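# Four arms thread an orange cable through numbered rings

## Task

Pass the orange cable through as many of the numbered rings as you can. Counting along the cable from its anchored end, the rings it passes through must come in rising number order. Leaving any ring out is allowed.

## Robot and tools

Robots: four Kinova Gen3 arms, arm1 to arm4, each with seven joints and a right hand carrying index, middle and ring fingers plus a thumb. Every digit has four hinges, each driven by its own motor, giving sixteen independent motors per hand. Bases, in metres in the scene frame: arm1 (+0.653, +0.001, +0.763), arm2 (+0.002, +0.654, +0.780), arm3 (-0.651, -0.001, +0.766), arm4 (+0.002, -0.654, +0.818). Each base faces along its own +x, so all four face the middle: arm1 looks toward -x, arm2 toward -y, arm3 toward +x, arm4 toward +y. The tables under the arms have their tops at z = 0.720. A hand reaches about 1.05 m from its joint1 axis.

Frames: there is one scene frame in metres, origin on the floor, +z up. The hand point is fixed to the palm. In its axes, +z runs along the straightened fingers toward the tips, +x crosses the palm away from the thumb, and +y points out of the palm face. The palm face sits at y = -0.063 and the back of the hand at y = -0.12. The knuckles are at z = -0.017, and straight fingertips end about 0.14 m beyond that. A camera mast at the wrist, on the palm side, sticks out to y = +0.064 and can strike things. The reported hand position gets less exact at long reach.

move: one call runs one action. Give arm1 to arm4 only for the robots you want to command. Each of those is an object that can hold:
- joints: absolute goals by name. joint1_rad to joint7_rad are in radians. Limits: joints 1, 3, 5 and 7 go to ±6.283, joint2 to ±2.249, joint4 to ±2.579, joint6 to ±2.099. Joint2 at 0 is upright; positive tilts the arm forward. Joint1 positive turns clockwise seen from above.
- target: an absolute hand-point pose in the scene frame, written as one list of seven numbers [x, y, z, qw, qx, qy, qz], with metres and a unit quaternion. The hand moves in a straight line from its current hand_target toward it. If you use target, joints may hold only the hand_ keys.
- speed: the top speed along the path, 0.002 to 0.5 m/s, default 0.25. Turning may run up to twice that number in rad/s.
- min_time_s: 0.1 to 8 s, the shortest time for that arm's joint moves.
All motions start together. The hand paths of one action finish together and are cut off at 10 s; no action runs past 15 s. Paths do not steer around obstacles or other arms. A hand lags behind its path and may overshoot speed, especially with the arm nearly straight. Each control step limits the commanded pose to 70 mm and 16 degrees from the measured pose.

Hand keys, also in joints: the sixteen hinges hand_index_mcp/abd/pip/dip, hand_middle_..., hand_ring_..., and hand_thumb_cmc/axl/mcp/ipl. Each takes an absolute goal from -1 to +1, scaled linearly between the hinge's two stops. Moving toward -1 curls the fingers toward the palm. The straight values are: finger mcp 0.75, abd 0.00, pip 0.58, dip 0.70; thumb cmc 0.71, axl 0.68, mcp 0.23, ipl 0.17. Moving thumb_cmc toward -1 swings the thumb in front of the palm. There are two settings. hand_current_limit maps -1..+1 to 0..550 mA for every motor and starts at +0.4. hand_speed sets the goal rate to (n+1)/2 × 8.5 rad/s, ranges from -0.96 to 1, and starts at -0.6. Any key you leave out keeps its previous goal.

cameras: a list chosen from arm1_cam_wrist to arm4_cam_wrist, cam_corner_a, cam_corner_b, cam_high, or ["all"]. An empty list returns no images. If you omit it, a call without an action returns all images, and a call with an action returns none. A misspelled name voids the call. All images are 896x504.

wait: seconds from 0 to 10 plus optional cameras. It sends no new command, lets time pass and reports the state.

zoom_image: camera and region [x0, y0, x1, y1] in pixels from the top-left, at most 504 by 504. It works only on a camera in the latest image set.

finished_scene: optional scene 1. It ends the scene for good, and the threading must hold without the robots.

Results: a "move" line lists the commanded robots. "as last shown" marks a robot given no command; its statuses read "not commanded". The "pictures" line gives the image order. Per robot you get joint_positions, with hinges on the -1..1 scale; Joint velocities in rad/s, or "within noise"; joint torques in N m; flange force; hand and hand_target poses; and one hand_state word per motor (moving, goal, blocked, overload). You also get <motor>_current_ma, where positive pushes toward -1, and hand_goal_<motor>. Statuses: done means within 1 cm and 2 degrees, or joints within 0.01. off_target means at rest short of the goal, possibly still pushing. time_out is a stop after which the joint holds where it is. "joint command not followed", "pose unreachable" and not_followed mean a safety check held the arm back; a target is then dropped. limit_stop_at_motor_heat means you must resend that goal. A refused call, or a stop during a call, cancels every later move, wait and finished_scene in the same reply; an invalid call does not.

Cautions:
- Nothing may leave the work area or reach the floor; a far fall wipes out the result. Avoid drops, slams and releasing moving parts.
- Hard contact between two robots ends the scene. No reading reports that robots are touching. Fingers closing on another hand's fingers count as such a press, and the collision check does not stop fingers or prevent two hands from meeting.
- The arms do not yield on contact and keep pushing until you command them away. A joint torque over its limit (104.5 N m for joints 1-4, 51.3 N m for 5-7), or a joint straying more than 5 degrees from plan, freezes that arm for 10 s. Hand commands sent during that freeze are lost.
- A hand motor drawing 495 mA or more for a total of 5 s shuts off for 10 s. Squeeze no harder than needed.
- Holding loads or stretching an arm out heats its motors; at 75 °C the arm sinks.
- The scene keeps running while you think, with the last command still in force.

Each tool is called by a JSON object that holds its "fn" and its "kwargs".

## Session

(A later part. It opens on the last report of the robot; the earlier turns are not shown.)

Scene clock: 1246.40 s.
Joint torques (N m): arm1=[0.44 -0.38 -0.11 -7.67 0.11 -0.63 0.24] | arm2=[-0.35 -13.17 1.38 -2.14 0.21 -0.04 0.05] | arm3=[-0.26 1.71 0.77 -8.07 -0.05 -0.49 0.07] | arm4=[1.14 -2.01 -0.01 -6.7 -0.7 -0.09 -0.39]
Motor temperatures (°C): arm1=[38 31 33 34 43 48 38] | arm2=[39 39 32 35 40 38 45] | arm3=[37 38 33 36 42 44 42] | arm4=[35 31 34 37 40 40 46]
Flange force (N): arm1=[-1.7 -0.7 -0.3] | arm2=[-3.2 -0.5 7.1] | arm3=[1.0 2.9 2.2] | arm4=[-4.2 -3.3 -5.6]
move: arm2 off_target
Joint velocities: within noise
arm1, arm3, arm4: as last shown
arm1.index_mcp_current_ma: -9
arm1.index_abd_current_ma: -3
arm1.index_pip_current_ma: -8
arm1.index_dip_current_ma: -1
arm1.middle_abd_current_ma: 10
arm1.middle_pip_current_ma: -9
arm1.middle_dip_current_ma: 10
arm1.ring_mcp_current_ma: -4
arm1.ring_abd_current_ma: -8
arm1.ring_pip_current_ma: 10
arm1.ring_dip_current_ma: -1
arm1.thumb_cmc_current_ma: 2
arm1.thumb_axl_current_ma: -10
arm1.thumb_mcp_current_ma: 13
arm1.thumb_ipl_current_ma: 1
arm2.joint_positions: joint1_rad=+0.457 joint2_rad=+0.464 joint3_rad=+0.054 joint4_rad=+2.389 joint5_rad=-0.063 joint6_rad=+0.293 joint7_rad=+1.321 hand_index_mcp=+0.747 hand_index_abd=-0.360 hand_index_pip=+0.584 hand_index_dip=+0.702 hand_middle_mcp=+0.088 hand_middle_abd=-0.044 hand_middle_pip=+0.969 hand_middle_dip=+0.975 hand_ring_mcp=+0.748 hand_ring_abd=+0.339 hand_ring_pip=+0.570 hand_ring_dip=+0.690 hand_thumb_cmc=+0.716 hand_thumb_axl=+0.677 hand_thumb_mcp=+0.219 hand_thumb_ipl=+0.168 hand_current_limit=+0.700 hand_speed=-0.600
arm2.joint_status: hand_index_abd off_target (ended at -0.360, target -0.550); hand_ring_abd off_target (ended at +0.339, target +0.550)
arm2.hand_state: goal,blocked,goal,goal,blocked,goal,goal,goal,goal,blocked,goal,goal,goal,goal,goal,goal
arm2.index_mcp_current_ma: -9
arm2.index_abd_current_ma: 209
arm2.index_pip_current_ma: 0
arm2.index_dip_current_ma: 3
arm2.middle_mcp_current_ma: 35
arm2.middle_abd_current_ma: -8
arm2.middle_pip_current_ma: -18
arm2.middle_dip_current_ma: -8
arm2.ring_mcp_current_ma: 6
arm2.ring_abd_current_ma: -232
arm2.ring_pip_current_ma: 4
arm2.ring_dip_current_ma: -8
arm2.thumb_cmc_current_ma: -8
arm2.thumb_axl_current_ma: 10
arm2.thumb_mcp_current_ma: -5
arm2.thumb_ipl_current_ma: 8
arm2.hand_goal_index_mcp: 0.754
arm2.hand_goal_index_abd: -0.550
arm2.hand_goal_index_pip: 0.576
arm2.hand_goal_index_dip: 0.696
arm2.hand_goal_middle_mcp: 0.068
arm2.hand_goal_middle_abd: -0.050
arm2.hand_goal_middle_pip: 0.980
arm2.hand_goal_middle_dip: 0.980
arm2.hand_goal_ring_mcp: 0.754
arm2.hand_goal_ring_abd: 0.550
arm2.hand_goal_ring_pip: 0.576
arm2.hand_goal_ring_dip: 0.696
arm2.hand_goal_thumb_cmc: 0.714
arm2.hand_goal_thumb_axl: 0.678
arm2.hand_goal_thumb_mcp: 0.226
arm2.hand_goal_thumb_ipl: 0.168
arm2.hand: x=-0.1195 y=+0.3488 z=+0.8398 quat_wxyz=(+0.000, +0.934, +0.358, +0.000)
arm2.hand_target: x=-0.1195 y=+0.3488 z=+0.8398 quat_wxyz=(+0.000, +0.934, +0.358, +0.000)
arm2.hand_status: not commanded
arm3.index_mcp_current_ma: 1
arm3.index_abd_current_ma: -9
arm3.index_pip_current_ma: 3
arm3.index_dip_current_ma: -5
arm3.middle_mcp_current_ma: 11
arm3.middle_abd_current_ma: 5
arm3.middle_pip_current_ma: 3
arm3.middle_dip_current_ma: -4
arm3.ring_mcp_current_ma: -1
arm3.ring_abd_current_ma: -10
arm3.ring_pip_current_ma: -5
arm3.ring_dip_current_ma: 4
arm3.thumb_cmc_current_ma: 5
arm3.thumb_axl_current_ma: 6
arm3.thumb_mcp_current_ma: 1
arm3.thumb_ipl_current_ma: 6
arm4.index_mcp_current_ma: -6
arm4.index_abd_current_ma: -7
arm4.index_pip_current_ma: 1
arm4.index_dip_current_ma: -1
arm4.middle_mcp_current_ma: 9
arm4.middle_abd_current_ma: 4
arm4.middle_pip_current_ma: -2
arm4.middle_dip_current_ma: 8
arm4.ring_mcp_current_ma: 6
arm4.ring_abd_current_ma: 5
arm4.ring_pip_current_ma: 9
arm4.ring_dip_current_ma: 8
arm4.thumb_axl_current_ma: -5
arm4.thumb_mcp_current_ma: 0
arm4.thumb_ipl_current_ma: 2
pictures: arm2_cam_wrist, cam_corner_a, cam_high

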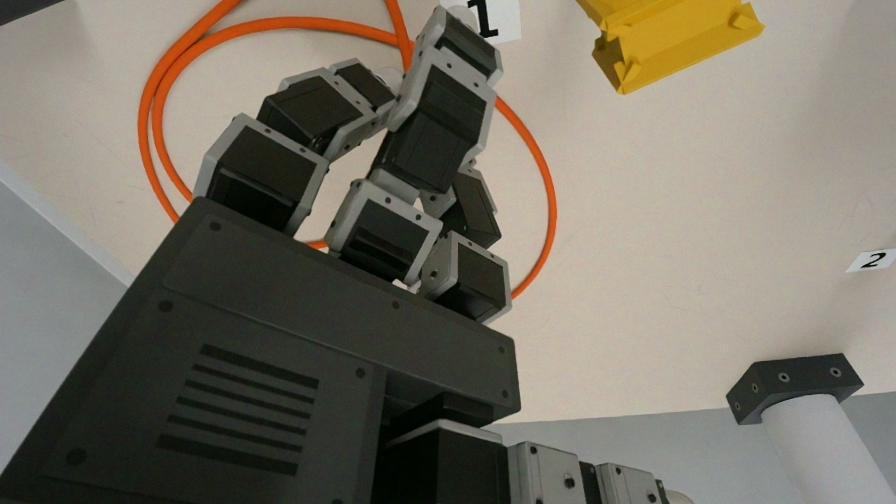

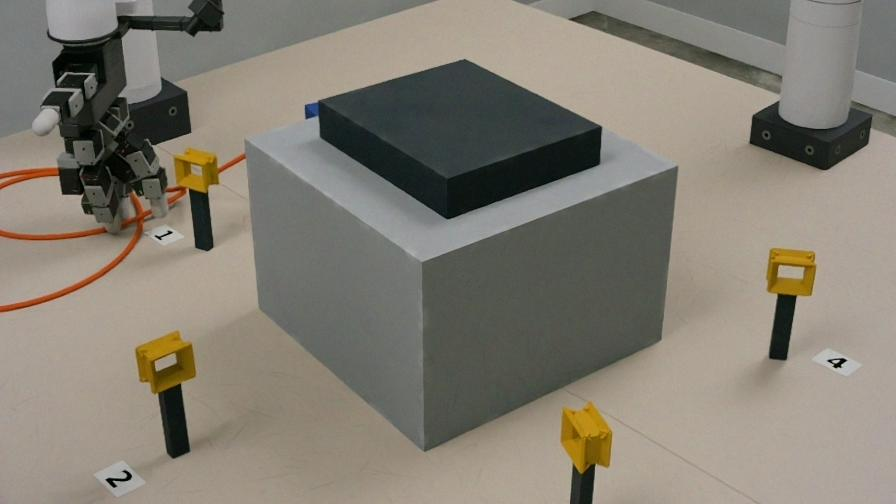

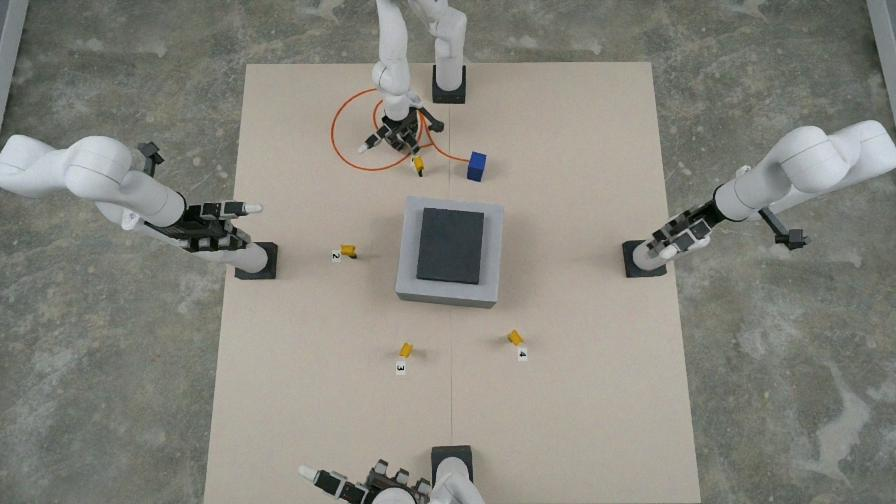

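{"fn": "move", "kwargs": {"arm2": {"joints": {"hand_index_abd": -0.75, "hand_ring_abd": 0.75}}}}

{"fn": "move", "kwargs": {"arm2": {"target": [-0.1195, 0.3488, 0.90, 0, 0.9336, 0.3584, 0], "speed": 0.1}, "cameras": ["arm2_cam_wrist", "cam_high", "cam_corner_a", "cam_corner_b"]}}

{"fn": "zoom_image", "kwargs": {"camera": "cam_high", "region": [340, 80, 460, 190]}}

{"fn": "zoom_image", "kwargs": {"camera": "cam_corner_a", "region": [0, 50, 250, 300]}}

Scene clock: 1252.53 s.
Joint torques (N m): arm1=[0.42 -0.43 -0.15 -7.71 0.13 -0.62 0.26] | arm2=[-0.35 -13.35 1.31 -2.11 0.2 0.03 0.06] | arm3=[-0.29 1.76 0.66 -8.09 -0.07 -0.5 0.06] | arm4=[1.11 -1.99 0.04 -6.71 -0.69 -0.12 -0.38]
Motor temperatures (°C): arm1=[38 31 33 34 43 48 38] | arm2=[39 39 32 35 40 38 45] | arm3=[37 38 33 36 42 44 42] | arm4=[35 31 34 37 40 40 46]
Flange force (N): arm1=[-1.7 -0.8 -0.2] | arm2=[-3.3 -0.4 7.9] | arm3=[1.3 2.5 2.4] | arm4=[-4.2 -3.1 -5.7]
move: arm2 off_target
Joint velocities: within noise
arm1.joint_positions: joint1_rad=-0.211 joint2_rad=-0.447 joint3_rad=-0.107 joint4_rad=+1.431 joint5_rad=-0.069 joint6_rad=+1.964 joint7_rad=+1.761 hand_index_mcp=+0.753 hand_index_abd=+0.000 hand_index_pip=+0.577 hand_index_dip=+0.696 hand_middle_mcp=+0.753 hand_middle_abd=+0.000 hand_middle_pip=+0.577 hand_middle_dip=+0.696 hand_ring_mcp=+0.753 hand_ring_abd=+0.000 hand_ring_pip=+0.577 hand_ring_dip=+0.696 hand_thumb_cmc=+0.714 hand_thumb_axl=+0.677 hand_thumb_mcp=+0.222 hand_thumb_ipl=+0.168 hand_current_limit=+0.400 hand_speed=-0.600
arm1.joint_status: not commanded
arm1.hand_state: goal,goal,goal,goal,goal,goal,goal,goal,goal,goal,overload,goal,goal,goal,goal,goal
arm1.index_mcp_current_ma: -7
arm1.index_abd_current_ma: -1
arm1.index_pip_current_ma: -10
arm1.index_dip_current_ma: -3
arm1.middle_mcp_current_ma: 3
arm1.middle_abd_current_ma: 8
arm1.middle_pip_current_ma: -13
arm1.middle_dip_current_ma: 4
arm1.ring_mcp_current_ma: -3
arm1.ring_abd_current_ma: -9
arm1.ring_pip_current_ma: 9
arm1.ring_dip_current_ma: -1
arm1.thumb_cmc_current_ma: -1
arm1.thumb_axl_current_ma: -11
arm1.thumb_mcp_current_ma: 6
arm1.thumb_ipl_current_ma: 7
arm1.hand_goal_index_mcp: 0.754
arm1.hand_goal_index_abd: 0.000
arm1.hand_goal_index_pip: 0.576
arm1.hand_goal_index_dip: 0.696
arm1.hand_goal_middle_mcp: 0.754
arm1.hand_goal_middle_abd: 0.000
arm1.hand_goal_middle_pip: 0.576
arm1.hand_goal_middle_dip: 0.696
arm1.hand_goal_ring_mcp: 0.754
arm1.hand_goal_ring_abd: 0.000
arm1.hand_goal_ring_pip: 0.576
arm1.hand_goal_ring_dip: 0.696
arm1.hand_goal_thumb_cmc: 0.714
arm1.hand_goal_thumb_axl: 0.678
arm1.hand_goal_thumb_mcp: 0.226
arm1.hand_goal_thumb_ipl: 0.168
arm1.hand: x=+0.5493 y=-0.1310 z=+1.3069 quat_wxyz=(+0.021, +0.954, +0.285, -0.090)
arm1.hand_target: x=+0.5493 y=-0.1310 z=+1.3069 quat_wxyz=(+0.021, +0.954, +0.285, -0.090)
arm1.hand_status: not commanded
arm2.joint_positions: joint1_rad=+0.457 joint2_rad=+0.464 joint3_rad=+0.054 joint4_rad=+2.389 joint5_rad=-0.063 joint6_rad=+0.293 joint7_rad=+1.321 hand_index_mcp=+0.760 hand_index_abd=-0.379 hand_index_pip=+0.585 hand_index_dip=+0.702 hand_middle_mcp=+0.088 hand_middle_abd=-0.044 hand_middle_pip=+0.969 hand_middle_dip=+0.975 hand_ring_mcp=+0.744 hand_ring_abd=+0.358 hand_ring_pip=+0.570 hand_ring_dip=+0.689 hand_thumb_cmc=+0.716 hand_thumb_axl=+0.677 hand_thumb_mcp=+0.219 hand_thumb_ipl=+0.168 hand_current_limit=+0.700 hand_speed=-0.600
arm2.joint_status: hand_index_abd off_target (ended at -0.379, target -0.750); hand_ring_abd off_target (ended at +0.358, target +0.750)
arm2.hand_state: goal,blocked,goal,goal,blocked,goal,goal,goal,goal,blocked,goal,goal,goal,goal,goal,goal
arm2.index_mcp_current_ma: -5
arm2.index_abd_current_ma: 461
arm2.index_pip_current_ma: -1
arm2.index_dip_current_ma: 4
arm2.middle_mcp_current_ma: 38
arm2.middle_abd_current_ma: -8
arm2.middle_pip_current_ma: -17
arm2.middle_dip_current_ma: -11
arm2.ring_mcp_current_ma: 2
arm2.ring_abd_current_ma: -457
arm2.ring_pip_current_ma: 2
arm2.ring_dip_current_ma: -8
arm2.thumb_cmc_current_ma: -6
arm2.thumb_axl_current_ma: 1
arm2.thumb_mcp_current_ma: -6
arm2.thumb_ipl_current_ma: 7
arm2.hand_goal_index_mcp: 0.754
arm2.hand_goal_index_abd: -0.750
arm2.hand_goal_index_pip: 0.576
arm2.hand_goal_index_dip: 0.696
arm2.hand_goal_middle_mcp: 0.068
arm2.hand_goal_middle_abd: -0.050
arm2.hand_goal_middle_pip: 0.980
arm2.hand_goal_middle_dip: 0.980
arm2.hand_goal_ring_mcp: 0.754
arm2.hand_goal_ring_abd: 0.750
arm2.hand_goal_ring_pip: 0.576
arm2.hand_goal_ring_dip: 0.696
arm2.hand_goal_thumb_cmc: 0.714
arm2.hand_goal_thumb_axl: 0.678
arm2.hand_goal_thumb_mcp: 0.226
arm2.hand_goal_thumb_ipl: 0.168
arm2.hand: x=-0.1195 y=+0.3488 z=+0.8398 quat_wxyz=(+0.000, +0.934, +0.358, +0.000)
arm2.hand_target: x=-0.1195 y=+0.3488 z=+0.8398 quat_wxyz=(+0.000, +0.934, +0.358, +0.000)
arm2.hand_status: not commanded
arm3.joint_positions: joint1_rad=+0.363 joint2_rad=-0.467 joint3_rad=-0.108 joint4_rad=+1.513 joint5_rad=+0.015 joint6_rad=+2.002 joint7_rad=+1.866 hand_index_mcp=+0.753 hand_index_abd=+0.000 hand_index_pip=+0.577 hand_index_dip=+0.696 hand_middle_mcp=+0.753 hand_middle_abd=+0.000 hand_middle_pip=+0.577 hand_middle_dip=+0.696 hand_ring_mcp=+0.753 hand_ring_abd=+0.000 hand_ring_pip=+0.577 hand_ring_dip=+0.696 hand_thumb_cmc=+0.714 hand_thumb_axl=+0.677 hand_thumb_mcp=+0.224 hand_thumb_ipl=+0.168 hand_current_limit=+0.400 hand_speed=-0.600
arm3.joint_status: not commanded
arm3.hand_state: goal,goal,goal,goal,goal,goal,goal,goal,goal,goal,goal,goal,goal,goal,goal,goal
arm3.index_mcp_current_ma: -10
arm3.index_abd_current_ma: -1
arm3.index_pip_current_ma: 10
arm3.index_dip_current_ma: 1
arm3.middle_mcp_current_ma: 3
arm3.middle_abd_current_ma: 5
arm3.middle_pip_current_ma: -11
arm3.middle_dip_current_ma: 4
arm3.ring_mcp_current_ma: 1
arm3.ring_abd_current_ma: 3
arm3.ring_pip_current_ma: 7
arm3.ring_dip_current_ma: 1
arm3.thumb_cmc_current_ma: 0
arm3.thumb_axl_current_ma: 1
arm3.thumb_mcp_current_ma: -7
arm3.thumb_ipl_current_ma: -3
arm3.hand_goal_index_mcp: 0.754
arm3.hand_goal_index_abd: 0.000
arm3.hand_goal_index_pip: 0.576
arm3.hand_goal_index_dip: 0.696
arm3.hand_goal_middle_mcp: 0.754
arm3.hand_goal_middle_abd: 0.000
arm3.hand_goal_middle_pip: 0.576
arm3.hand_goal_middle_dip: 0.696
arm3.hand_goal_ring_mcp: 0.754
arm3.hand_goal_ring_abd: 0.000
arm3.hand_goal_ring_pip: 0.576
arm3.hand_goal_ring_dip: 0.696
arm3.hand_goal_thumb_cmc: 0.714
arm3.hand_goal_thumb_axl: 0.678
arm3.hand_goal_thumb_mcp: 0.226
arm3.hand_goal_thumb_ipl: 0.168
arm3.hand: x=-0.5296 y=+0.0367 z=+1.2789 quat_wxyz=(+0.036, -0.012, +0.998, -0.041)
arm3.hand_target: x=-0.5296 y=+0.0367 z=+1.2789 quat_wxyz=(+0.036, -0.012, +0.998, -0.041)
arm3.hand_status: not commanded
arm4.joint_positions: joint1_rad=-0.862 joint2_rad=-0.381 joint3_rad=-0.038 joint4_rad=+1.500 joint5_rad=-0.069 joint6_rad=+1.986 joint7_rad=+1.768 hand_index_mcp=+0.753 hand_index_abd=+0.000 hand_index_pip=+0.577 hand_index_dip=+0.696 hand_middle_mcp=+0.753 hand_middle_abd=+0.000 hand_middle_pip=+0.577 hand_middle_dip=+0.696 hand_ring_mcp=+0.753 hand_ring_abd=+0.000 hand_ring_pip=+0.577 hand_ring_dip=+0.696 hand_thumb_cmc=+0.714 hand_thumb_axl=+0.677 hand_thumb_mcp=+0.221 hand_thumb_ipl=+0.168 hand_current_limit=+0.400 hand_speed=-0.600
arm4.joint_status: not commanded
arm4.hand_state: goal,goal,goal,goal,goal,goal,goal,goal,goal,goal,goal,goal,goal,goal,goal,goal
arm4.index_mcp_current_ma: -7
arm4.index_abd_current_ma: -8
arm4.index_pip_current_ma: 6
arm4.index_dip_current_ma: -4
arm4.middle_mcp_current_ma: 8
arm4.middle_abd_current_ma: 0
arm4.middle_pip_current_ma: 3
arm4.middle_dip_current_ma: 5
arm4.ring_mcp_current_ma: 3
arm4.ring_abd_current_ma: 12
arm4.ring_pip_current_ma: 7
arm4.ring_dip_current_ma: 6
arm4.thumb_cmc_current_ma: 7
arm4.thumb_axl_current_ma: -2
arm4.thumb_mcp_current_ma: 0
arm4.thumb_ipl_current_ma: 1
arm4.hand_goal_index_mcp: 0.754
arm4.hand_goal_index_abd: 0.000
arm4.hand_goal_index_pip: 0.576
arm4.hand_goal_index_dip: 0.696
arm4.hand_goal_middle_mcp: 0.754
arm4.hand_goal_middle_abd: 0.000
arm4.hand_goal_middle_pip: 0.576
arm4.hand_goal_middle_dip: 0.696
arm4.hand_goal_ring_mcp: 0.754
arm4.hand_goal_ring_abd: 0.000
arm4.hand_goal_ring_pip: 0.576
arm4.hand_goal_ring_dip: 0.696
arm4.hand_goal_thumb_cmc: 0.714
arm4.hand_goal_thumb_axl: 0.678
arm4.hand_goal_thumb_mcp: 0.226
arm4.hand_goal_thumb_ipl: 0.168
arm4.hand: x=-0.1602 y=-0.6403 z=+1.3350 quat_wxyz=(-0.013, -0.978, +0.206, +0.028)
arm4.hand_target: x=-0.1602 y=-0.6403 z=+1.3350 quat_wxyz=(-0.013, -0.978, +0.206, +0.028)
arm4.hand_status: not commanded
pictures: none

Scene clock: 1253.67 s.
Joint torques (N m): arm1=[0.4 -0.4 -0.11 -7.66 0.12 -0.59 0.26] | arm2=[-0.38 -11.95 1.3 -4 0.17 0.07 0.03] | arm3=[-0.21 1.69 0.75 -8.01 -0.07 -0.45 0.04] | arm4=[1.09 -2.02 0.02 -6.72 -0.67 -0.11 -0.4]
Motor temperatures (°C): arm1=[38 31 33 34 43 48 38] | arm2=[39 39 32 35 40 38 45] | arm3=[37 38 33 36 42 44 42] | arm4=[35 31 34 37 40 40 46]
Flange force (N): arm1=[-1.8 -0.7 -0.3] | arm2=[-5.1 0.6 6.5] | arm3=[0.9 2.6 2.1] | arm4=[-4.2 -3.2 -5.6]
move: arm2 done
Joint velocities: within noise
arm1, arm3, arm4: as last shown
arm1.index_mcp_current_ma: -6
arm1.index_abd_current_ma: -5
arm1.index_pip_current_ma: -7
arm1.index_dip_current_ma: -1
arm1.middle_mcp_current_ma: 0
arm1.middle_abd_current_ma: 10
arm1.middle_pip_current_ma: -6
arm1.middle_dip_current_ma: 9
arm1.ring_mcp_current_ma: 0
arm1.ring_abd_current_ma: -1
arm1.ring_dip_current_ma: 2
arm1.thumb_cmc_current_ma: 0
arm1.thumb_axl_current_ma: -5
arm1.thumb_mcp_current_ma: 9
arm1.thumb_ipl_current_ma: 4
arm2.joint_positions: joint1_rad=+0.426 joint2_rad=+0.279 joint3_rad=+0.087 joint4_rad=+2.322 joint5_rad=-0.034 joint6_rad=+0.546 joint7_rad=+1.294 hand_index_mcp=+0.762 hand_index_abd=-0.392 hand_index_pip=+0.585 hand_index_dip=+0.702 hand_middle_mcp=+0.088 hand_middle_abd=-0.044 hand_middle_pip=+0.969 hand_middle_dip=+0.975 hand_ring_mcp=+0.741 hand_ring_abd=+0.358 hand_ring_pip=+0.570 hand_ring_dip=+0.689 hand_thumb_cmc=+0.716 hand_thumb_axl=+0.677 hand_thumb_mcp=+0.219 hand_thumb_ipl=+0.168 hand_current_limit=+0.700 hand_speed=-0.600
arm2.joint_status: not commanded
arm2.hand_state: goal,blocked,goal,goal,goal,goal,goal,goal,goal,blocked,goal,goal,goal,goal,goal,goal
arm2.index_mcp_current_ma: 3
arm2.index_abd_current_ma: 449
arm2.index_pip_current_ma: 3
arm2.index_dip_current_ma: -3
arm2.middle_mcp_current_ma: 34
arm2.middle_abd_current_ma: -10
arm2.middle_pip_current_ma: -15
arm2.middle_dip_current_ma: -8
arm2.ring_mcp_current_ma: -8
arm2.ring_abd_current_ma: -458
arm2.ring_pip_current_ma: 4
arm2.ring_dip_current_ma: -15
arm2.thumb_cmc_current_ma: -8
arm2.thumb_axl_current_ma: 12
arm2.thumb_mcp_current_ma: -6
arm2.thumb_ipl_current_ma: 3
arm2.hand_goal_index_mcp: 0.754
arm2.hand_goal_index_abd: -0.750
arm2.hand_goal_index_pip: 0.576
arm2.hand_goal_index_dip: 0.696
arm2.hand_goal_middle_mcp: 0.068
arm2.hand_goal_middle_abd: -0.050
arm2.hand_goal_middle_pip: 0.980
arm2.hand_goal_middle_dip: 0.980
arm2.hand_goal_ring_mcp: 0.754
arm2.hand_goal_ring_abd: 0.750
arm2.hand_goal_ring_pip: 0.576
arm2.hand_goal_ring_dip: 0.696
arm2.hand_goal_thumb_cmc: 0.714
arm2.hand_goal_thumb_axl: 0.678
arm2.hand_goal_thumb_mcp: 0.226
arm2.hand_goal_thumb_ipl: 0.168
arm2.hand: x=-0.1195 y=+0.3488 z=+0.9000 quat_wxyz=(+0.000, +0.934, +0.358, +0.000)
arm2.hand_target: x=-0.1195 y=+0.3488 z=+0.9000 quat_wxyz=(+0.000, +0.934, +0.358, +0.000)
arm2.hand_status: done (0.000 m and 0.0 deg from the pose sent, 0.060 m and 0.0 deg at the start)
arm3.index_abd_current_ma: -8
arm3.index_pip_current_ma: 5
arm3.index_dip_current_ma: -9
arm3.middle_mcp_current_ma: 7
arm3.middle_abd_current_ma: 1
arm3.middle_pip_current_ma: -6
arm3.middle_dip_current_ma: 8
arm3.ring_mcp_current_ma: 0
arm3.ring_dip_current_ma: -1
arm3.thumb_cmc_current_ma: -1
arm3.thumb_axl_current_ma: 14
arm3.thumb_mcp_current_ma: 2
arm3.thumb_ipl_current_ma: 0
arm4.index_abd_current_ma: -4
arm4.index_pip_current_ma: 4
arm4.index_dip_current_ma: 2
arm4.middle_mcp_current_ma: 7
arm4.middle_abd_current_ma: 8
arm4.middle_pip_current_ma: 2
arm4.middle_dip_current_ma: -5
arm4.ring_mcp_current_ma: 2
arm4.ring_abd_current_ma: 8
arm4.ring_pip_current_ma: 12
arm4.ring_dip_current_ma: 11
arm4.thumb_cmc_current_ma: 5
arm4.thumb_axl_current_ma: -4
arm4.thumb_mcp_current_ma: 1
arm4.thumb_ipl_current_ma: 7
pictures: arm2_cam_wrist, cam_corner_a, cam_corner_b, cam_high

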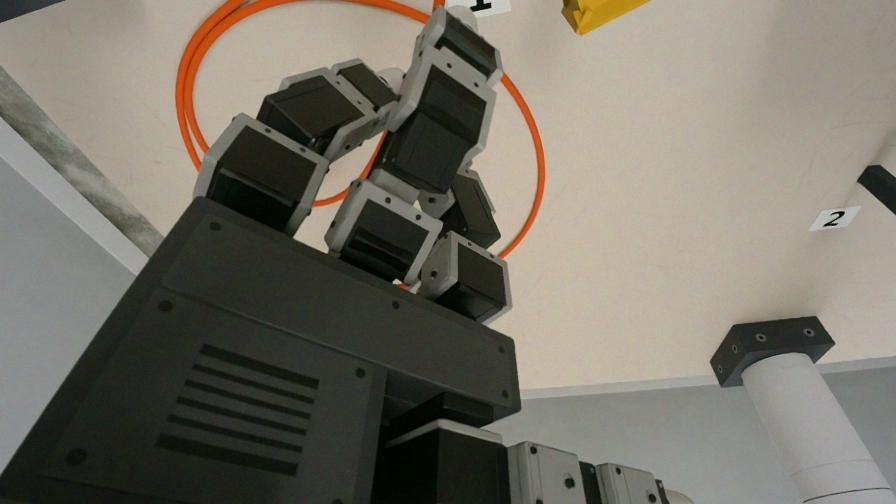

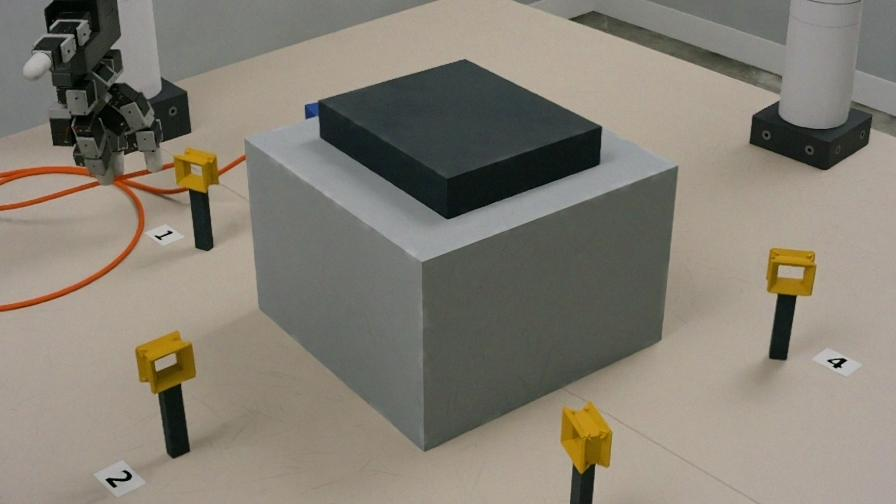

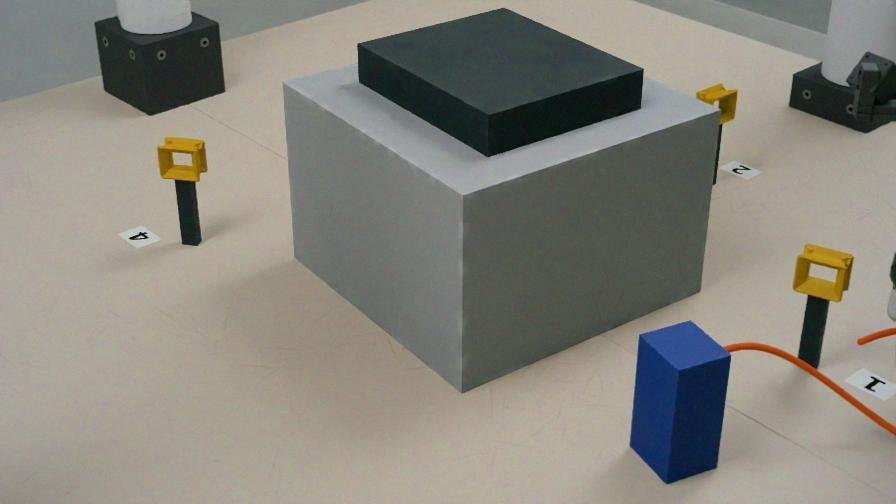

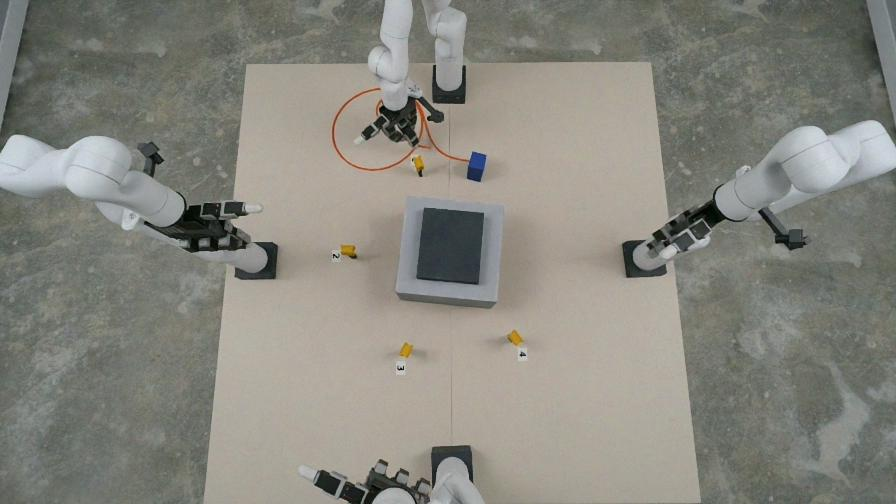

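Scaled by 4.200 from the camera's image (finer frame: 1280x720).

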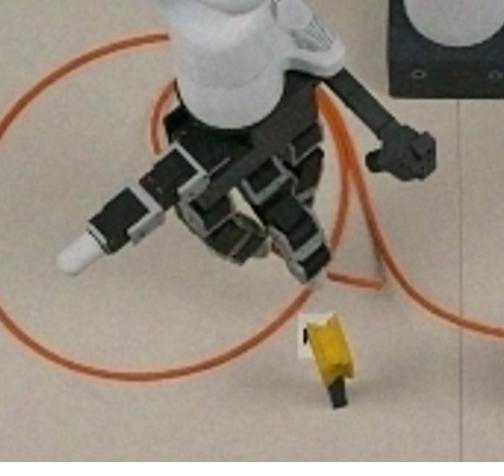

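Scaled by 2.016 from the camera's image (finer frame: 1280x720).

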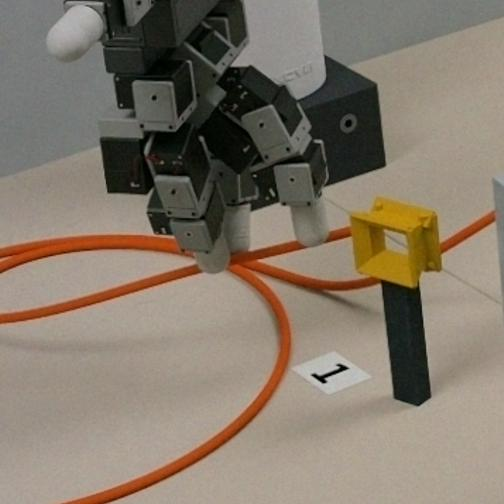

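{"fn": "move", "kwargs": {"cameras": ["cam_high", "cam_corner_a", "cam_corner_b"]}}

Scene clock: 1285.40 s.
Joint torques (N m): arm1=[0.42 -0.41 -0.1 -7.68 0.09 -0.65 0.26] | arm2=[-0.35 -11.99 1.28 -4.03 0.16 0.12 0.06] | arm3=[-0.27 1.74 0.71 -8.06 -0.07 -0.46 0.08] | arm4=[1.1 -1.99 0.03 -6.72 -0.71 -0.1 -0.38]
Motor temperatures (°C): arm1=[38 31 33 34 43 48 38] | arm2=[39 39 32 35 40 38 45] | arm3=[37 38 33 36 42 44 42] | arm4=[35 31 34 37 40 40 46]
Flange force (N): arm1=[-1.8 -0.7 -0.4] | arm2=[-4.9 0.8 6.8] | arm3=[1.1 2.7 2.4] | arm4=[-4.1 -3.1 -5.5]
Joint velocities: within noise
arm1.joint_positions: joint1_rad=-0.211 joint2_rad=-0.447 joint3_rad=-0.107 joint4_rad=+1.431 joint5_rad=-0.069 joint6_rad=+1.964 joint7_rad=+1.761 hand_index_mcp=+0.753 hand_index_abd=+0.000 hand_index_pip=+0.577 hand_index_dip=+0.696 hand_middle_mcp=+0.753 hand_middle_abd=+0.000 hand_middle_pip=+0.577 hand_middle_dip=+0.696 hand_ring_mcp=+0.753 hand_ring_abd=+0.000 hand_ring_pip=+0.577 hand_ring_dip=+0.696 hand_thumb_cmc=+0.714 hand_thumb_axl=+0.677 hand_thumb_mcp=+0.222 hand_thumb_ipl=+0.168 hand_current_limit=+0.400 hand_speed=-0.600
arm1.joint_status: not commanded
arm1.hand_state: goal,goal,goal,goal,goal,goal,goal,goal,goal,goal,overload,goal,goal,goal,goal,goal
arm1.index_mcp_current_ma: -6
arm1.index_abd_current_ma: -5
arm1.index_pip_current_ma: -9
arm1.index_dip_current_ma: 3
arm1.middle_mcp_current_ma: 3
arm1.middle_abd_current_ma: 9
arm1.middle_pip_current_ma: -11
arm1.middle_dip_current_ma: 6
arm1.ring_mcp_current_ma: -3
arm1.ring_abd_current_ma: -4
arm1.ring_pip_current_ma: 7
arm1.ring_dip_current_ma: -1
arm1.thumb_cmc_current_ma: 6
arm1.thumb_axl_current_ma: -6
arm1.thumb_mcp_current_ma: 8
arm1.thumb_ipl_current_ma: 3
arm1.hand_goal_index_mcp: 0.754
arm1.hand_goal_index_abd: 0.000
arm1.hand_goal_index_pip: 0.576
arm1.hand_goal_index_dip: 0.696
arm1.hand_goal_middle_mcp: 0.754
arm1.hand_goal_middle_abd: 0.000
arm1.hand_goal_middle_pip: 0.576
arm1.hand_goal_middle_dip: 0.696
arm1.hand_goal_ring_mcp: 0.754
arm1.hand_goal_ring_abd: 0.000
arm1.hand_goal_ring_pip: 0.576
arm1.hand_goal_ring_dip: 0.696
arm1.hand_goal_thumb_cmc: 0.714
arm1.hand_goal_thumb_axl: 0.678
arm1.hand_goal_thumb_mcp: 0.226
arm1.hand_goal_thumb_ipl: 0.168
arm1.hand: x=+0.5493 y=-0.1310 z=+1.3069 quat_wxyz=(+0.021, +0.954, +0.285, -0.090) (m; scene frame)
arm1.hand_target: x=+0.5493 y=-0.1310 z=+1.3069 quat_wxyz=(+0.021, +0.954, +0.285, -0.090) (m; scene frame)
arm1.hand_status: not commanded
arm2.joint_positions: joint1_rad=+0.426 joint2_rad=+0.279 joint3_rad=+0.087 joint4_rad=+2.322 joint5_rad=-0.034 joint6_rad=+0.546 joint7_rad=+1.294 hand_index_mcp=+0.762 hand_index_abd=-0.392 hand_index_pip=+0.585 hand_index_dip=+0.702 hand_middle_mcp=+0.088 hand_middle_abd=-0.044 hand_middle_pip=+0.969 hand_middle_dip=+0.975 hand_ring_mcp=+0.741 hand_ring_abd=+0.358 hand_ring_pip=+0.570 hand_ring_dip=+0.689 hand_thumb_cmc=+0.716 hand_thumb_axl=+0.677 hand_thumb_mcp=+0.219 hand_thumb_ipl=+0.168 hand_current_limit=+0.700 hand_speed=-0.600
arm2.joint_status: not commanded
arm2.hand_state: goal,blocked,goal,goal,goal,goal,goal,goal,goal,blocked,goal,goal,goal,goal,goal,goal
arm2.index_mcp_current_ma: 4
arm2.index_abd_current_ma: 456
arm2.index_pip_current_ma: 3
arm2.index_dip_current_ma: 1
arm2.middle_mcp_current_ma: 37
arm2.middle_abd_current_ma: -11
arm2.middle_pip_current_ma: -13
arm2.middle_dip_current_ma: -8
arm2.ring_mcp_current_ma: -7
arm2.ring_abd_current_ma: -461
arm2.ring_pip_current_ma: -3
arm2.ring_dip_current_ma: -13
arm2.thumb_cmc_current_ma: -11
arm2.thumb_axl_current_ma: 7
arm2.thumb_mcp_current_ma: -3
arm2.thumb_ipl_current_ma: 1
arm2.hand_goal_index_mcp: 0.754
arm2.hand_goal_index_abd: -0.750
arm2.hand_goal_index_pip: 0.576
arm2.hand_goal_index_dip: 0.696
arm2.hand_goal_middle_mcp: 0.068
arm2.hand_goal_middle_abd: -0.050
arm2.hand_goal_middle_pip: 0.980
arm2.hand_goal_middle_dip: 0.980
arm2.hand_goal_ring_mcp: 0.754
arm2.hand_goal_ring_abd: 0.750
arm2.hand_goal_ring_pip: 0.576
arm2.hand_goal_ring_dip: 0.696
arm2.hand_goal_thumb_cmc: 0.714
arm2.hand_goal_thumb_axl: 0.678
arm2.hand_goal_thumb_mcp: 0.226
arm2.hand_goal_thumb_ipl: 0.168
arm2.hand: x=-0.1195 y=+0.3488 z=+0.9000 quat_wxyz=(+0.000, +0.934, +0.358, +0.000) (m; scene frame)
arm2.hand_target: x=-0.1195 y=+0.3488 z=+0.9000 quat_wxyz=(+0.000, +0.934, +0.358, +0.000) (m; scene frame)
arm2.hand_status: done (0.000 m and 0.0 deg from the pose sent, 0.060 m and 0.0 deg at the start)
arm3.joint_positions: joint1_rad=+0.363 joint2_rad=-0.467 joint3_rad=-0.108 joint4_rad=+1.513 joint5_rad=+0.015 joint6_rad=+2.002 joint7_rad=+1.866 hand_index_mcp=+0.753 hand_index_abd=+0.000 hand_index_pip=+0.577 hand_index_dip=+0.696 hand_middle_mcp=+0.753 hand_middle_abd=+0.000 hand_middle_pip=+0.577 hand_middle_dip=+0.696 hand_ring_mcp=+0.753 hand_ring_abd=+0.000 hand_ring_pip=+0.577 hand_ring_dip=+0.696 hand_thumb_cmc=+0.714 hand_thumb_axl=+0.677 hand_thumb_mcp=+0.224 hand_thumb_ipl=+0.168 hand_current_limit=+0.400 hand_speed=-0.600
arm3.joint_status: not commanded
arm3.hand_state: goal,goal,goal,goal,goal,goal,goal,goal,goal,goal,goal,goal,goal,goal,goal,goal
arm3.index_mcp_current_ma: 0
arm3.index_abd_current_ma: -17
arm3.index_pip_current_ma: 5
arm3.index_dip_current_ma: -10
arm3.middle_mcp_current_ma: -5
arm3.middle_abd_current_ma: 1
arm3.middle_pip_current_ma: 3
arm3.middle_dip_current_ma: 0
arm3.ring_mcp_current_ma: 9
arm3.ring_abd_current_ma: -4
arm3.ring_pip_current_ma: -1
arm3.ring_dip_current_ma: 1
arm3.thumb_cmc_current_ma: -10
arm3.thumb_axl_current_ma: 5
arm3.thumb_mcp_current_ma: 11
arm3.thumb_ipl_current_ma: 13
arm3.hand_goal_index_mcp: 0.754
arm3.hand_goal_index_abd: 0.000
arm3.hand_goal_index_pip: 0.576
arm3.hand_goal_index_dip: 0.696
arm3.hand_goal_middle_mcp: 0.754
arm3.hand_goal_middle_abd: 0.000
arm3.hand_goal_middle_pip: 0.576
arm3.hand_goal_middle_dip: 0.696
arm3.hand_goal_ring_mcp: 0.754
arm3.hand_goal_ring_abd: 0.000
arm3.hand_goal_ring_pip: 0.576
arm3.hand_goal_ring_dip: 0.696
arm3.hand_goal_thumb_cmc: 0.714
arm3.hand_goal_thumb_axl: 0.678
arm3.hand_goal_thumb_mcp: 0.226
arm3.hand_goal_thumb_ipl: 0.168
arm3.hand: x=-0.5296 y=+0.0367 z=+1.2789 quat_wxyz=(+0.036, -0.012, +0.998, -0.041) (m; scene frame)
arm3.hand_target: x=-0.5296 y=+0.0367 z=+1.2789 quat_wxyz=(+0.036, -0.012, +0.998, -0.041) (m; scene frame)
arm3.hand_status: not commanded
arm4.joint_positions: joint1_rad=-0.862 joint2_rad=-0.381 joint3_rad=-0.038 joint4_rad=+1.500 joint5_rad=-0.069 joint6_rad=+1.986 joint7_rad=+1.768 hand_index_mcp=+0.753 hand_index_abd=+0.000 hand_index_pip=+0.577 hand_index_dip=+0.696 hand_middle_mcp=+0.753 hand_middle_abd=+0.000 hand_middle_pip=+0.577 hand_middle_dip=+0.696 hand_ring_mcp=+0.753 hand_ring_abd=+0.000 hand_ring_pip=+0.577 hand_ring_dip=+0.696 hand_thumb_cmc=+0.714 hand_thumb_axl=+0.677 hand_thumb_mcp=+0.221 hand_thumb_ipl=+0.168 hand_current_limit=+0.400 hand_speed=-0.600
arm4.joint_status: not commanded
arm4.hand_state: goal,goal,goal,goal,goal,goal,goal,goal,goal,goal,goal,goal,goal,goal,goal,goal
arm4.index_mcp_current_ma: -4
arm4.index_abd_current_ma: 1
arm4.index_pip_current_ma: 1
arm4.index_dip_current_ma: 3
arm4.middle_mcp_current_ma: 3
arm4.middle_abd_current_ma: 4
arm4.middle_pip_current_ma: 5
arm4.middle_dip_current_ma: -2
arm4.ring_mcp_current_ma: -6
arm4.ring_abd_current_ma: 11
arm4.ring_pip_current_ma: 12
arm4.ring_dip_current_ma: 4
arm4.thumb_cmc_current_ma: 15
arm4.thumb_axl_current_ma: -10
arm4.thumb_mcp_current_ma: -1
arm4.thumb_ipl_current_ma: 1
arm4.hand_goal_index_mcp: 0.754
arm4.hand_goal_index_abd: 0.000
arm4.hand_goal_index_pip: 0.576
arm4.hand_goal_index_dip: 0.696
arm4.hand_goal_middle_mcp: 0.754
arm4.hand_goal_middle_abd: 0.000
arm4.hand_goal_middle_pip: 0.576
arm4.hand_goal_middle_dip: 0.696
arm4.hand_goal_ring_mcp: 0.754
arm4.hand_goal_ring_abd: 0.000
arm4.hand_goal_ring_pip: 0.576
arm4.hand_goal_ring_dip: 0.696
arm4.hand_goal_thumb_cmc: 0.714
arm4.hand_goal_thumb_axl: 0.678
arm4.hand_goal_thumb_mcp: 0.226
arm4.hand_goal_thumb_ipl: 0.168
arm4.hand: x=-0.1602 y=-0.6403 z=+1.3350 quat_wxyz=(-0.013, -0.978, +0.206, +0.028) (m; scene frame)
arm4.hand_target: x=-0.1602 y=-0.6403 z=+1.3350 quat_wxyz=(-0.013, -0.978, +0.206, +0.028) (m; scene frame)
arm4.hand_status: not commanded
pictures: cam_corner_a, cam_corner_b, cam_high

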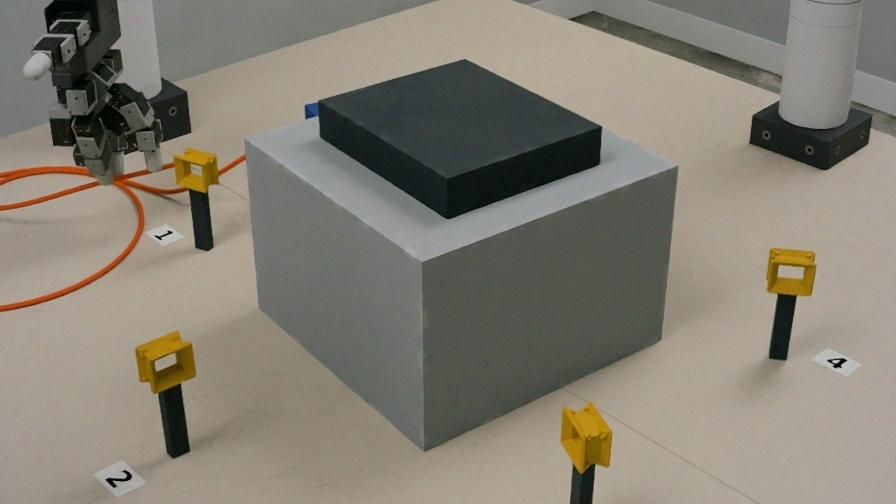

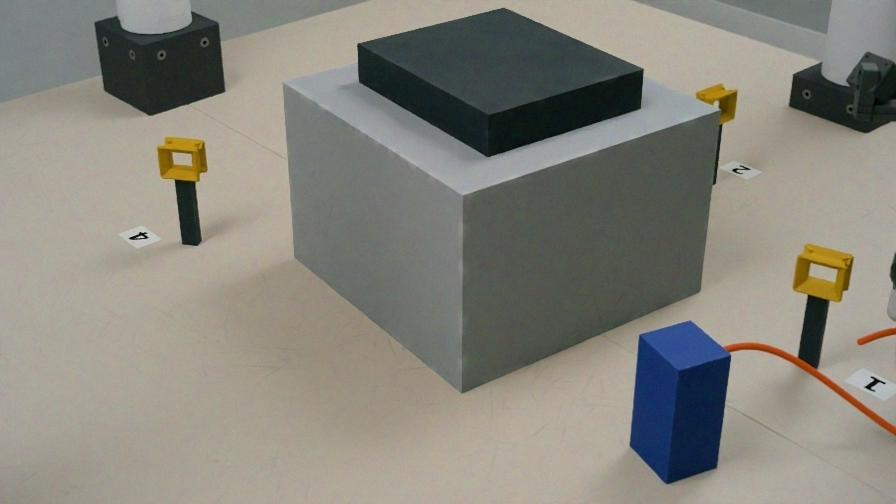

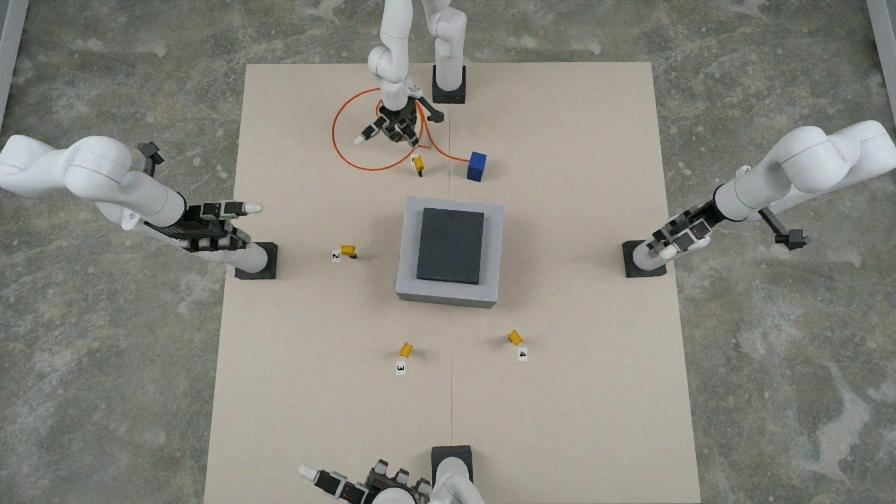

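{"fn": "zoom_image", "kwargs": {"camera": "cam_high", "region": [310, 50, 510, 200]}}

Scaled by 2.520 from the camera's image (finer frame: 1280x720).

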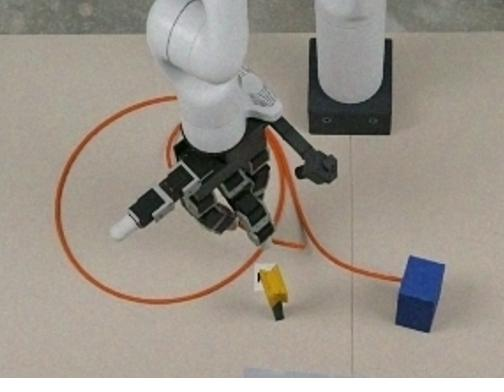

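{"fn": "move", "kwargs": {"arm2": {"target": [-0.165, 0.345, 0.955, 0, 0.9994, 0.0349, 0], "speed": 0.1}, "cameras": ["cam_high", "cam_corner_a", "cam_corner_b"]}}

{"fn": "zoom_image", "kwargs": {"camera": "cam_corner_a", "region": [0, 0, 300, 330]}}

{"fn": "zoom_image", "kwargs": {"camera": "cam_high", "region": [310, 50, 510, 200]}}

Scene clock: 1321.63 s.
Joint torques (N m): arm1=[0.41 -0.41 -0.11 -7.74 0.11 -0.64 0.26] | arm2=[-0.32 -10.21 1.28 -5.6 0.15 0.02 0.03] | arm3=[-0.24 1.74 0.71 -8.08 -0.07 -0.47 0.1] | arm4=[1.12 -2 0 -6.69 -0.68 -0.09 -0.4]
Motor temperatures (°C): arm1=[38 31 33 34 43 48 38] | arm2=[39 39 32 35 40 38 45] | arm3=[37 38 33 36 42 44 42] | arm4=[35 31 34 37 40 40 46]
Flange force (N): arm1=[-1.7 -0.7 -0.1] | arm2=[-2.8 5.2 5.0] | arm3=[1.1 2.7 2.4] | arm4=[-4.2 -3.3 -5.7]
move: arm2 done
Joint velocities: within noise
arm1, arm3, arm4: as last shown
arm1.index_mcp_current_ma: -7
arm1.index_pip_current_ma: -10
arm1.index_dip_current_ma: -2
arm1.middle_mcp_current_ma: 5
arm1.middle_abd_current_ma: 6
arm1.middle_pip_current_ma: -7
arm1.middle_dip_current_ma: 9
arm1.ring_mcp_current_ma: -5
arm1.ring_abd_current_ma: -7
arm1.ring_pip_current_ma: 11
arm1.ring_dip_current_ma: 4
arm1.thumb_cmc_current_ma: 1
arm1.thumb_mcp_current_ma: 7
arm1.thumb_ipl_current_ma: 4
arm2.joint_positions: joint1_rad=+0.273 joint2_rad=+0.121 joint3_rad=+0.216 joint4_rad=+2.262 joint5_rad=-0.029 joint6_rad=+0.765 joint7_rad=+0.600 hand_index_mcp=+0.761 hand_index_abd=-0.391 hand_index_pip=+0.584 hand_index_dip=+0.702 hand_middle_mcp=+0.088 hand_middle_abd=-0.044 hand_middle_pip=+0.969 hand_middle_dip=+0.975 hand_ring_mcp=+0.741 hand_ring_abd=+0.357 hand_ring_pip=+0.570 hand_ring_dip=+0.689 hand_thumb_cmc=+0.716 hand_thumb_axl=+0.677 hand_thumb_mcp=+0.219 hand_thumb_ipl=+0.168 hand_current_limit=+0.700 hand_speed=-0.600
arm2.joint_status: not commanded
arm2.hand_state: goal,blocked,goal,goal,goal,goal,goal,goal,goal,blocked,goal,goal,goal,goal,goal,goal
arm2.index_mcp_current_ma: 1
arm2.index_abd_current_ma: 452
arm2.index_pip_current_ma: 2
arm2.index_dip_current_ma: -1
arm2.middle_mcp_current_ma: 36
arm2.middle_abd_current_ma: -5
arm2.middle_pip_current_ma: -10
arm2.middle_dip_current_ma: -8
arm2.ring_mcp_current_ma: -8
arm2.ring_abd_current_ma: -458
arm2.ring_pip_current_ma: 4
arm2.ring_dip_current_ma: -10
arm2.thumb_cmc_current_ma: -9
arm2.thumb_axl_current_ma: 7
arm2.thumb_mcp_current_ma: -6
arm2.thumb_ipl_current_ma: 6
arm2.hand_goal_index_mcp: 0.754
arm2.hand_goal_index_abd: -0.750
arm2.hand_goal_index_pip: 0.576
arm2.hand_goal_index_dip: 0.696
arm2.hand_goal_middle_mcp: 0.068
arm2.hand_goal_middle_abd: -0.050
arm2.hand_goal_middle_pip: 0.980
arm2.hand_goal_middle_dip: 0.980
arm2.hand_goal_ring_mcp: 0.754
arm2.hand_goal_ring_abd: 0.750
arm2.hand_goal_ring_pip: 0.576
arm2.hand_goal_ring_dip: 0.696
arm2.hand_goal_thumb_cmc: 0.714
arm2.hand_goal_thumb_axl: 0.678
arm2.hand_goal_thumb_mcp: 0.226
arm2.hand_goal_thumb_ipl: 0.168
arm2.hand: x=-0.1650 y=+0.3450 z=+0.9550 quat_wxyz=(+0.000, +0.999, +0.035, +0.000)
arm2.hand_target: x=-0.1650 y=+0.3450 z=+0.9550 quat_wxyz=(+0.000, +0.999, +0.035, +0.000)
arm2.hand_status: done (0.000 m and 0.0 deg from the pose sent, 0.071 m and 38.0 deg at the start)
arm3.index_mcp_current_ma: -3
arm3.index_abd_current_ma: -9
arm3.index_pip_current_ma: -3
arm3.index_dip_current_ma: -2
arm3.middle_mcp_current_ma: -3
arm3.middle_abd_current_ma: 6
arm3.middle_pip_current_ma: 0
arm3.middle_dip_current_ma: -6
arm3.ring_mcp_current_ma: 8
arm3.ring_abd_current_ma: -1
arm3.ring_pip_current_ma: -2
arm3.ring_dip_current_ma: -5
arm3.thumb_cmc_current_ma: -1
arm3.thumb_axl_current_ma: 9
arm3.thumb_mcp_current_ma: 2
arm3.thumb_ipl_current_ma: 2
arm4.index_mcp_current_ma: -5
arm4.index_abd_current_ma: -10
arm4.index_dip_current_ma: -1
arm4.middle_mcp_current_ma: 6
arm4.middle_abd_current_ma: 0
arm4.middle_pip_current_ma: 9
arm4.middle_dip_current_ma: 7
arm4.ring_mcp_current_ma: 3
arm4.ring_abd_current_ma: 7
arm4.ring_pip_current_ma: 6
arm4.ring_dip_current_ma: 15
arm4.thumb_cmc_current_ma: 11
arm4.thumb_axl_current_ma: -4
arm4.thumb_mcp_current_ma: 2
arm4.thumb_ipl_current_ma: 8
pictures: cam_corner_a, cam_corner_b, cam_high

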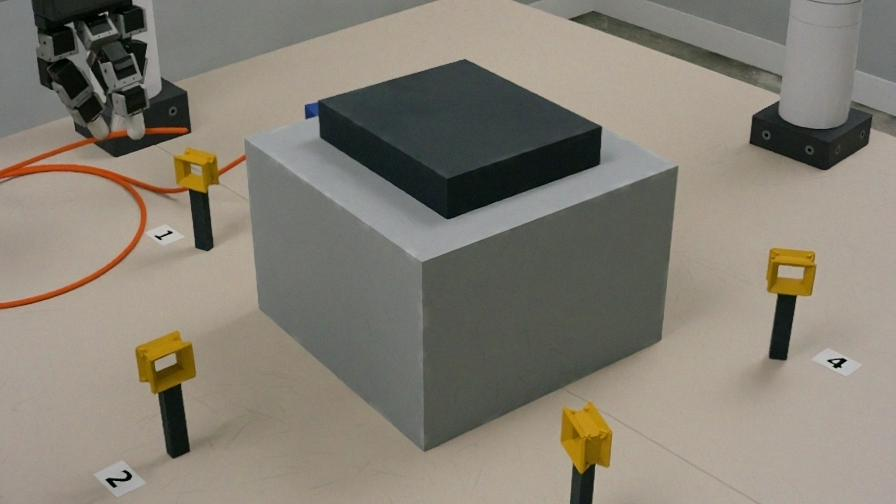

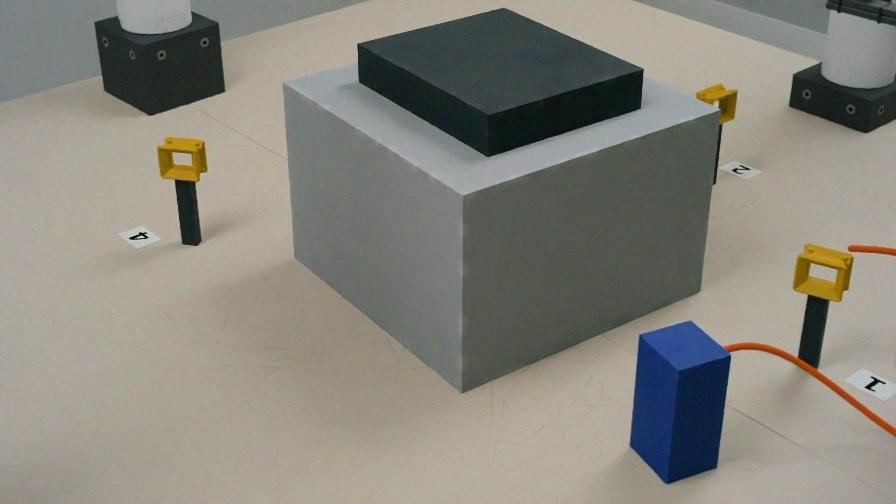

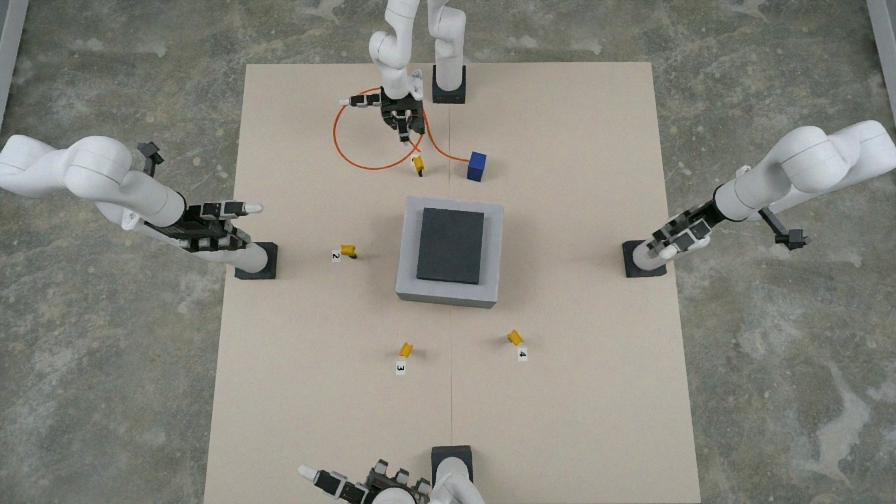

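Scaled by 1.527 from the camera's image (finer frame: 1280x720).

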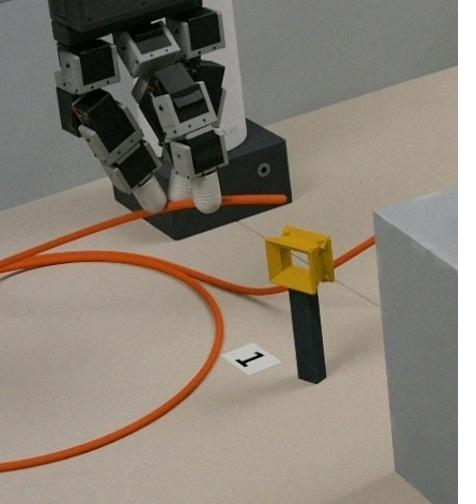

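Scaled by 2.520 from the camera's image (finer frame: 1280x720).

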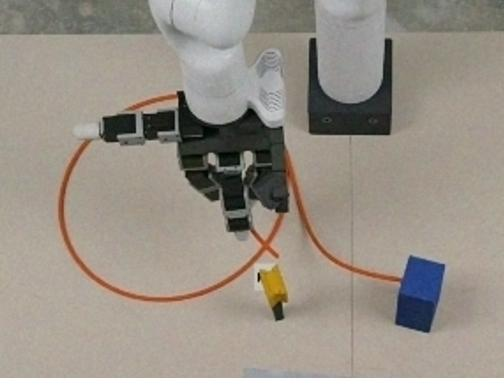

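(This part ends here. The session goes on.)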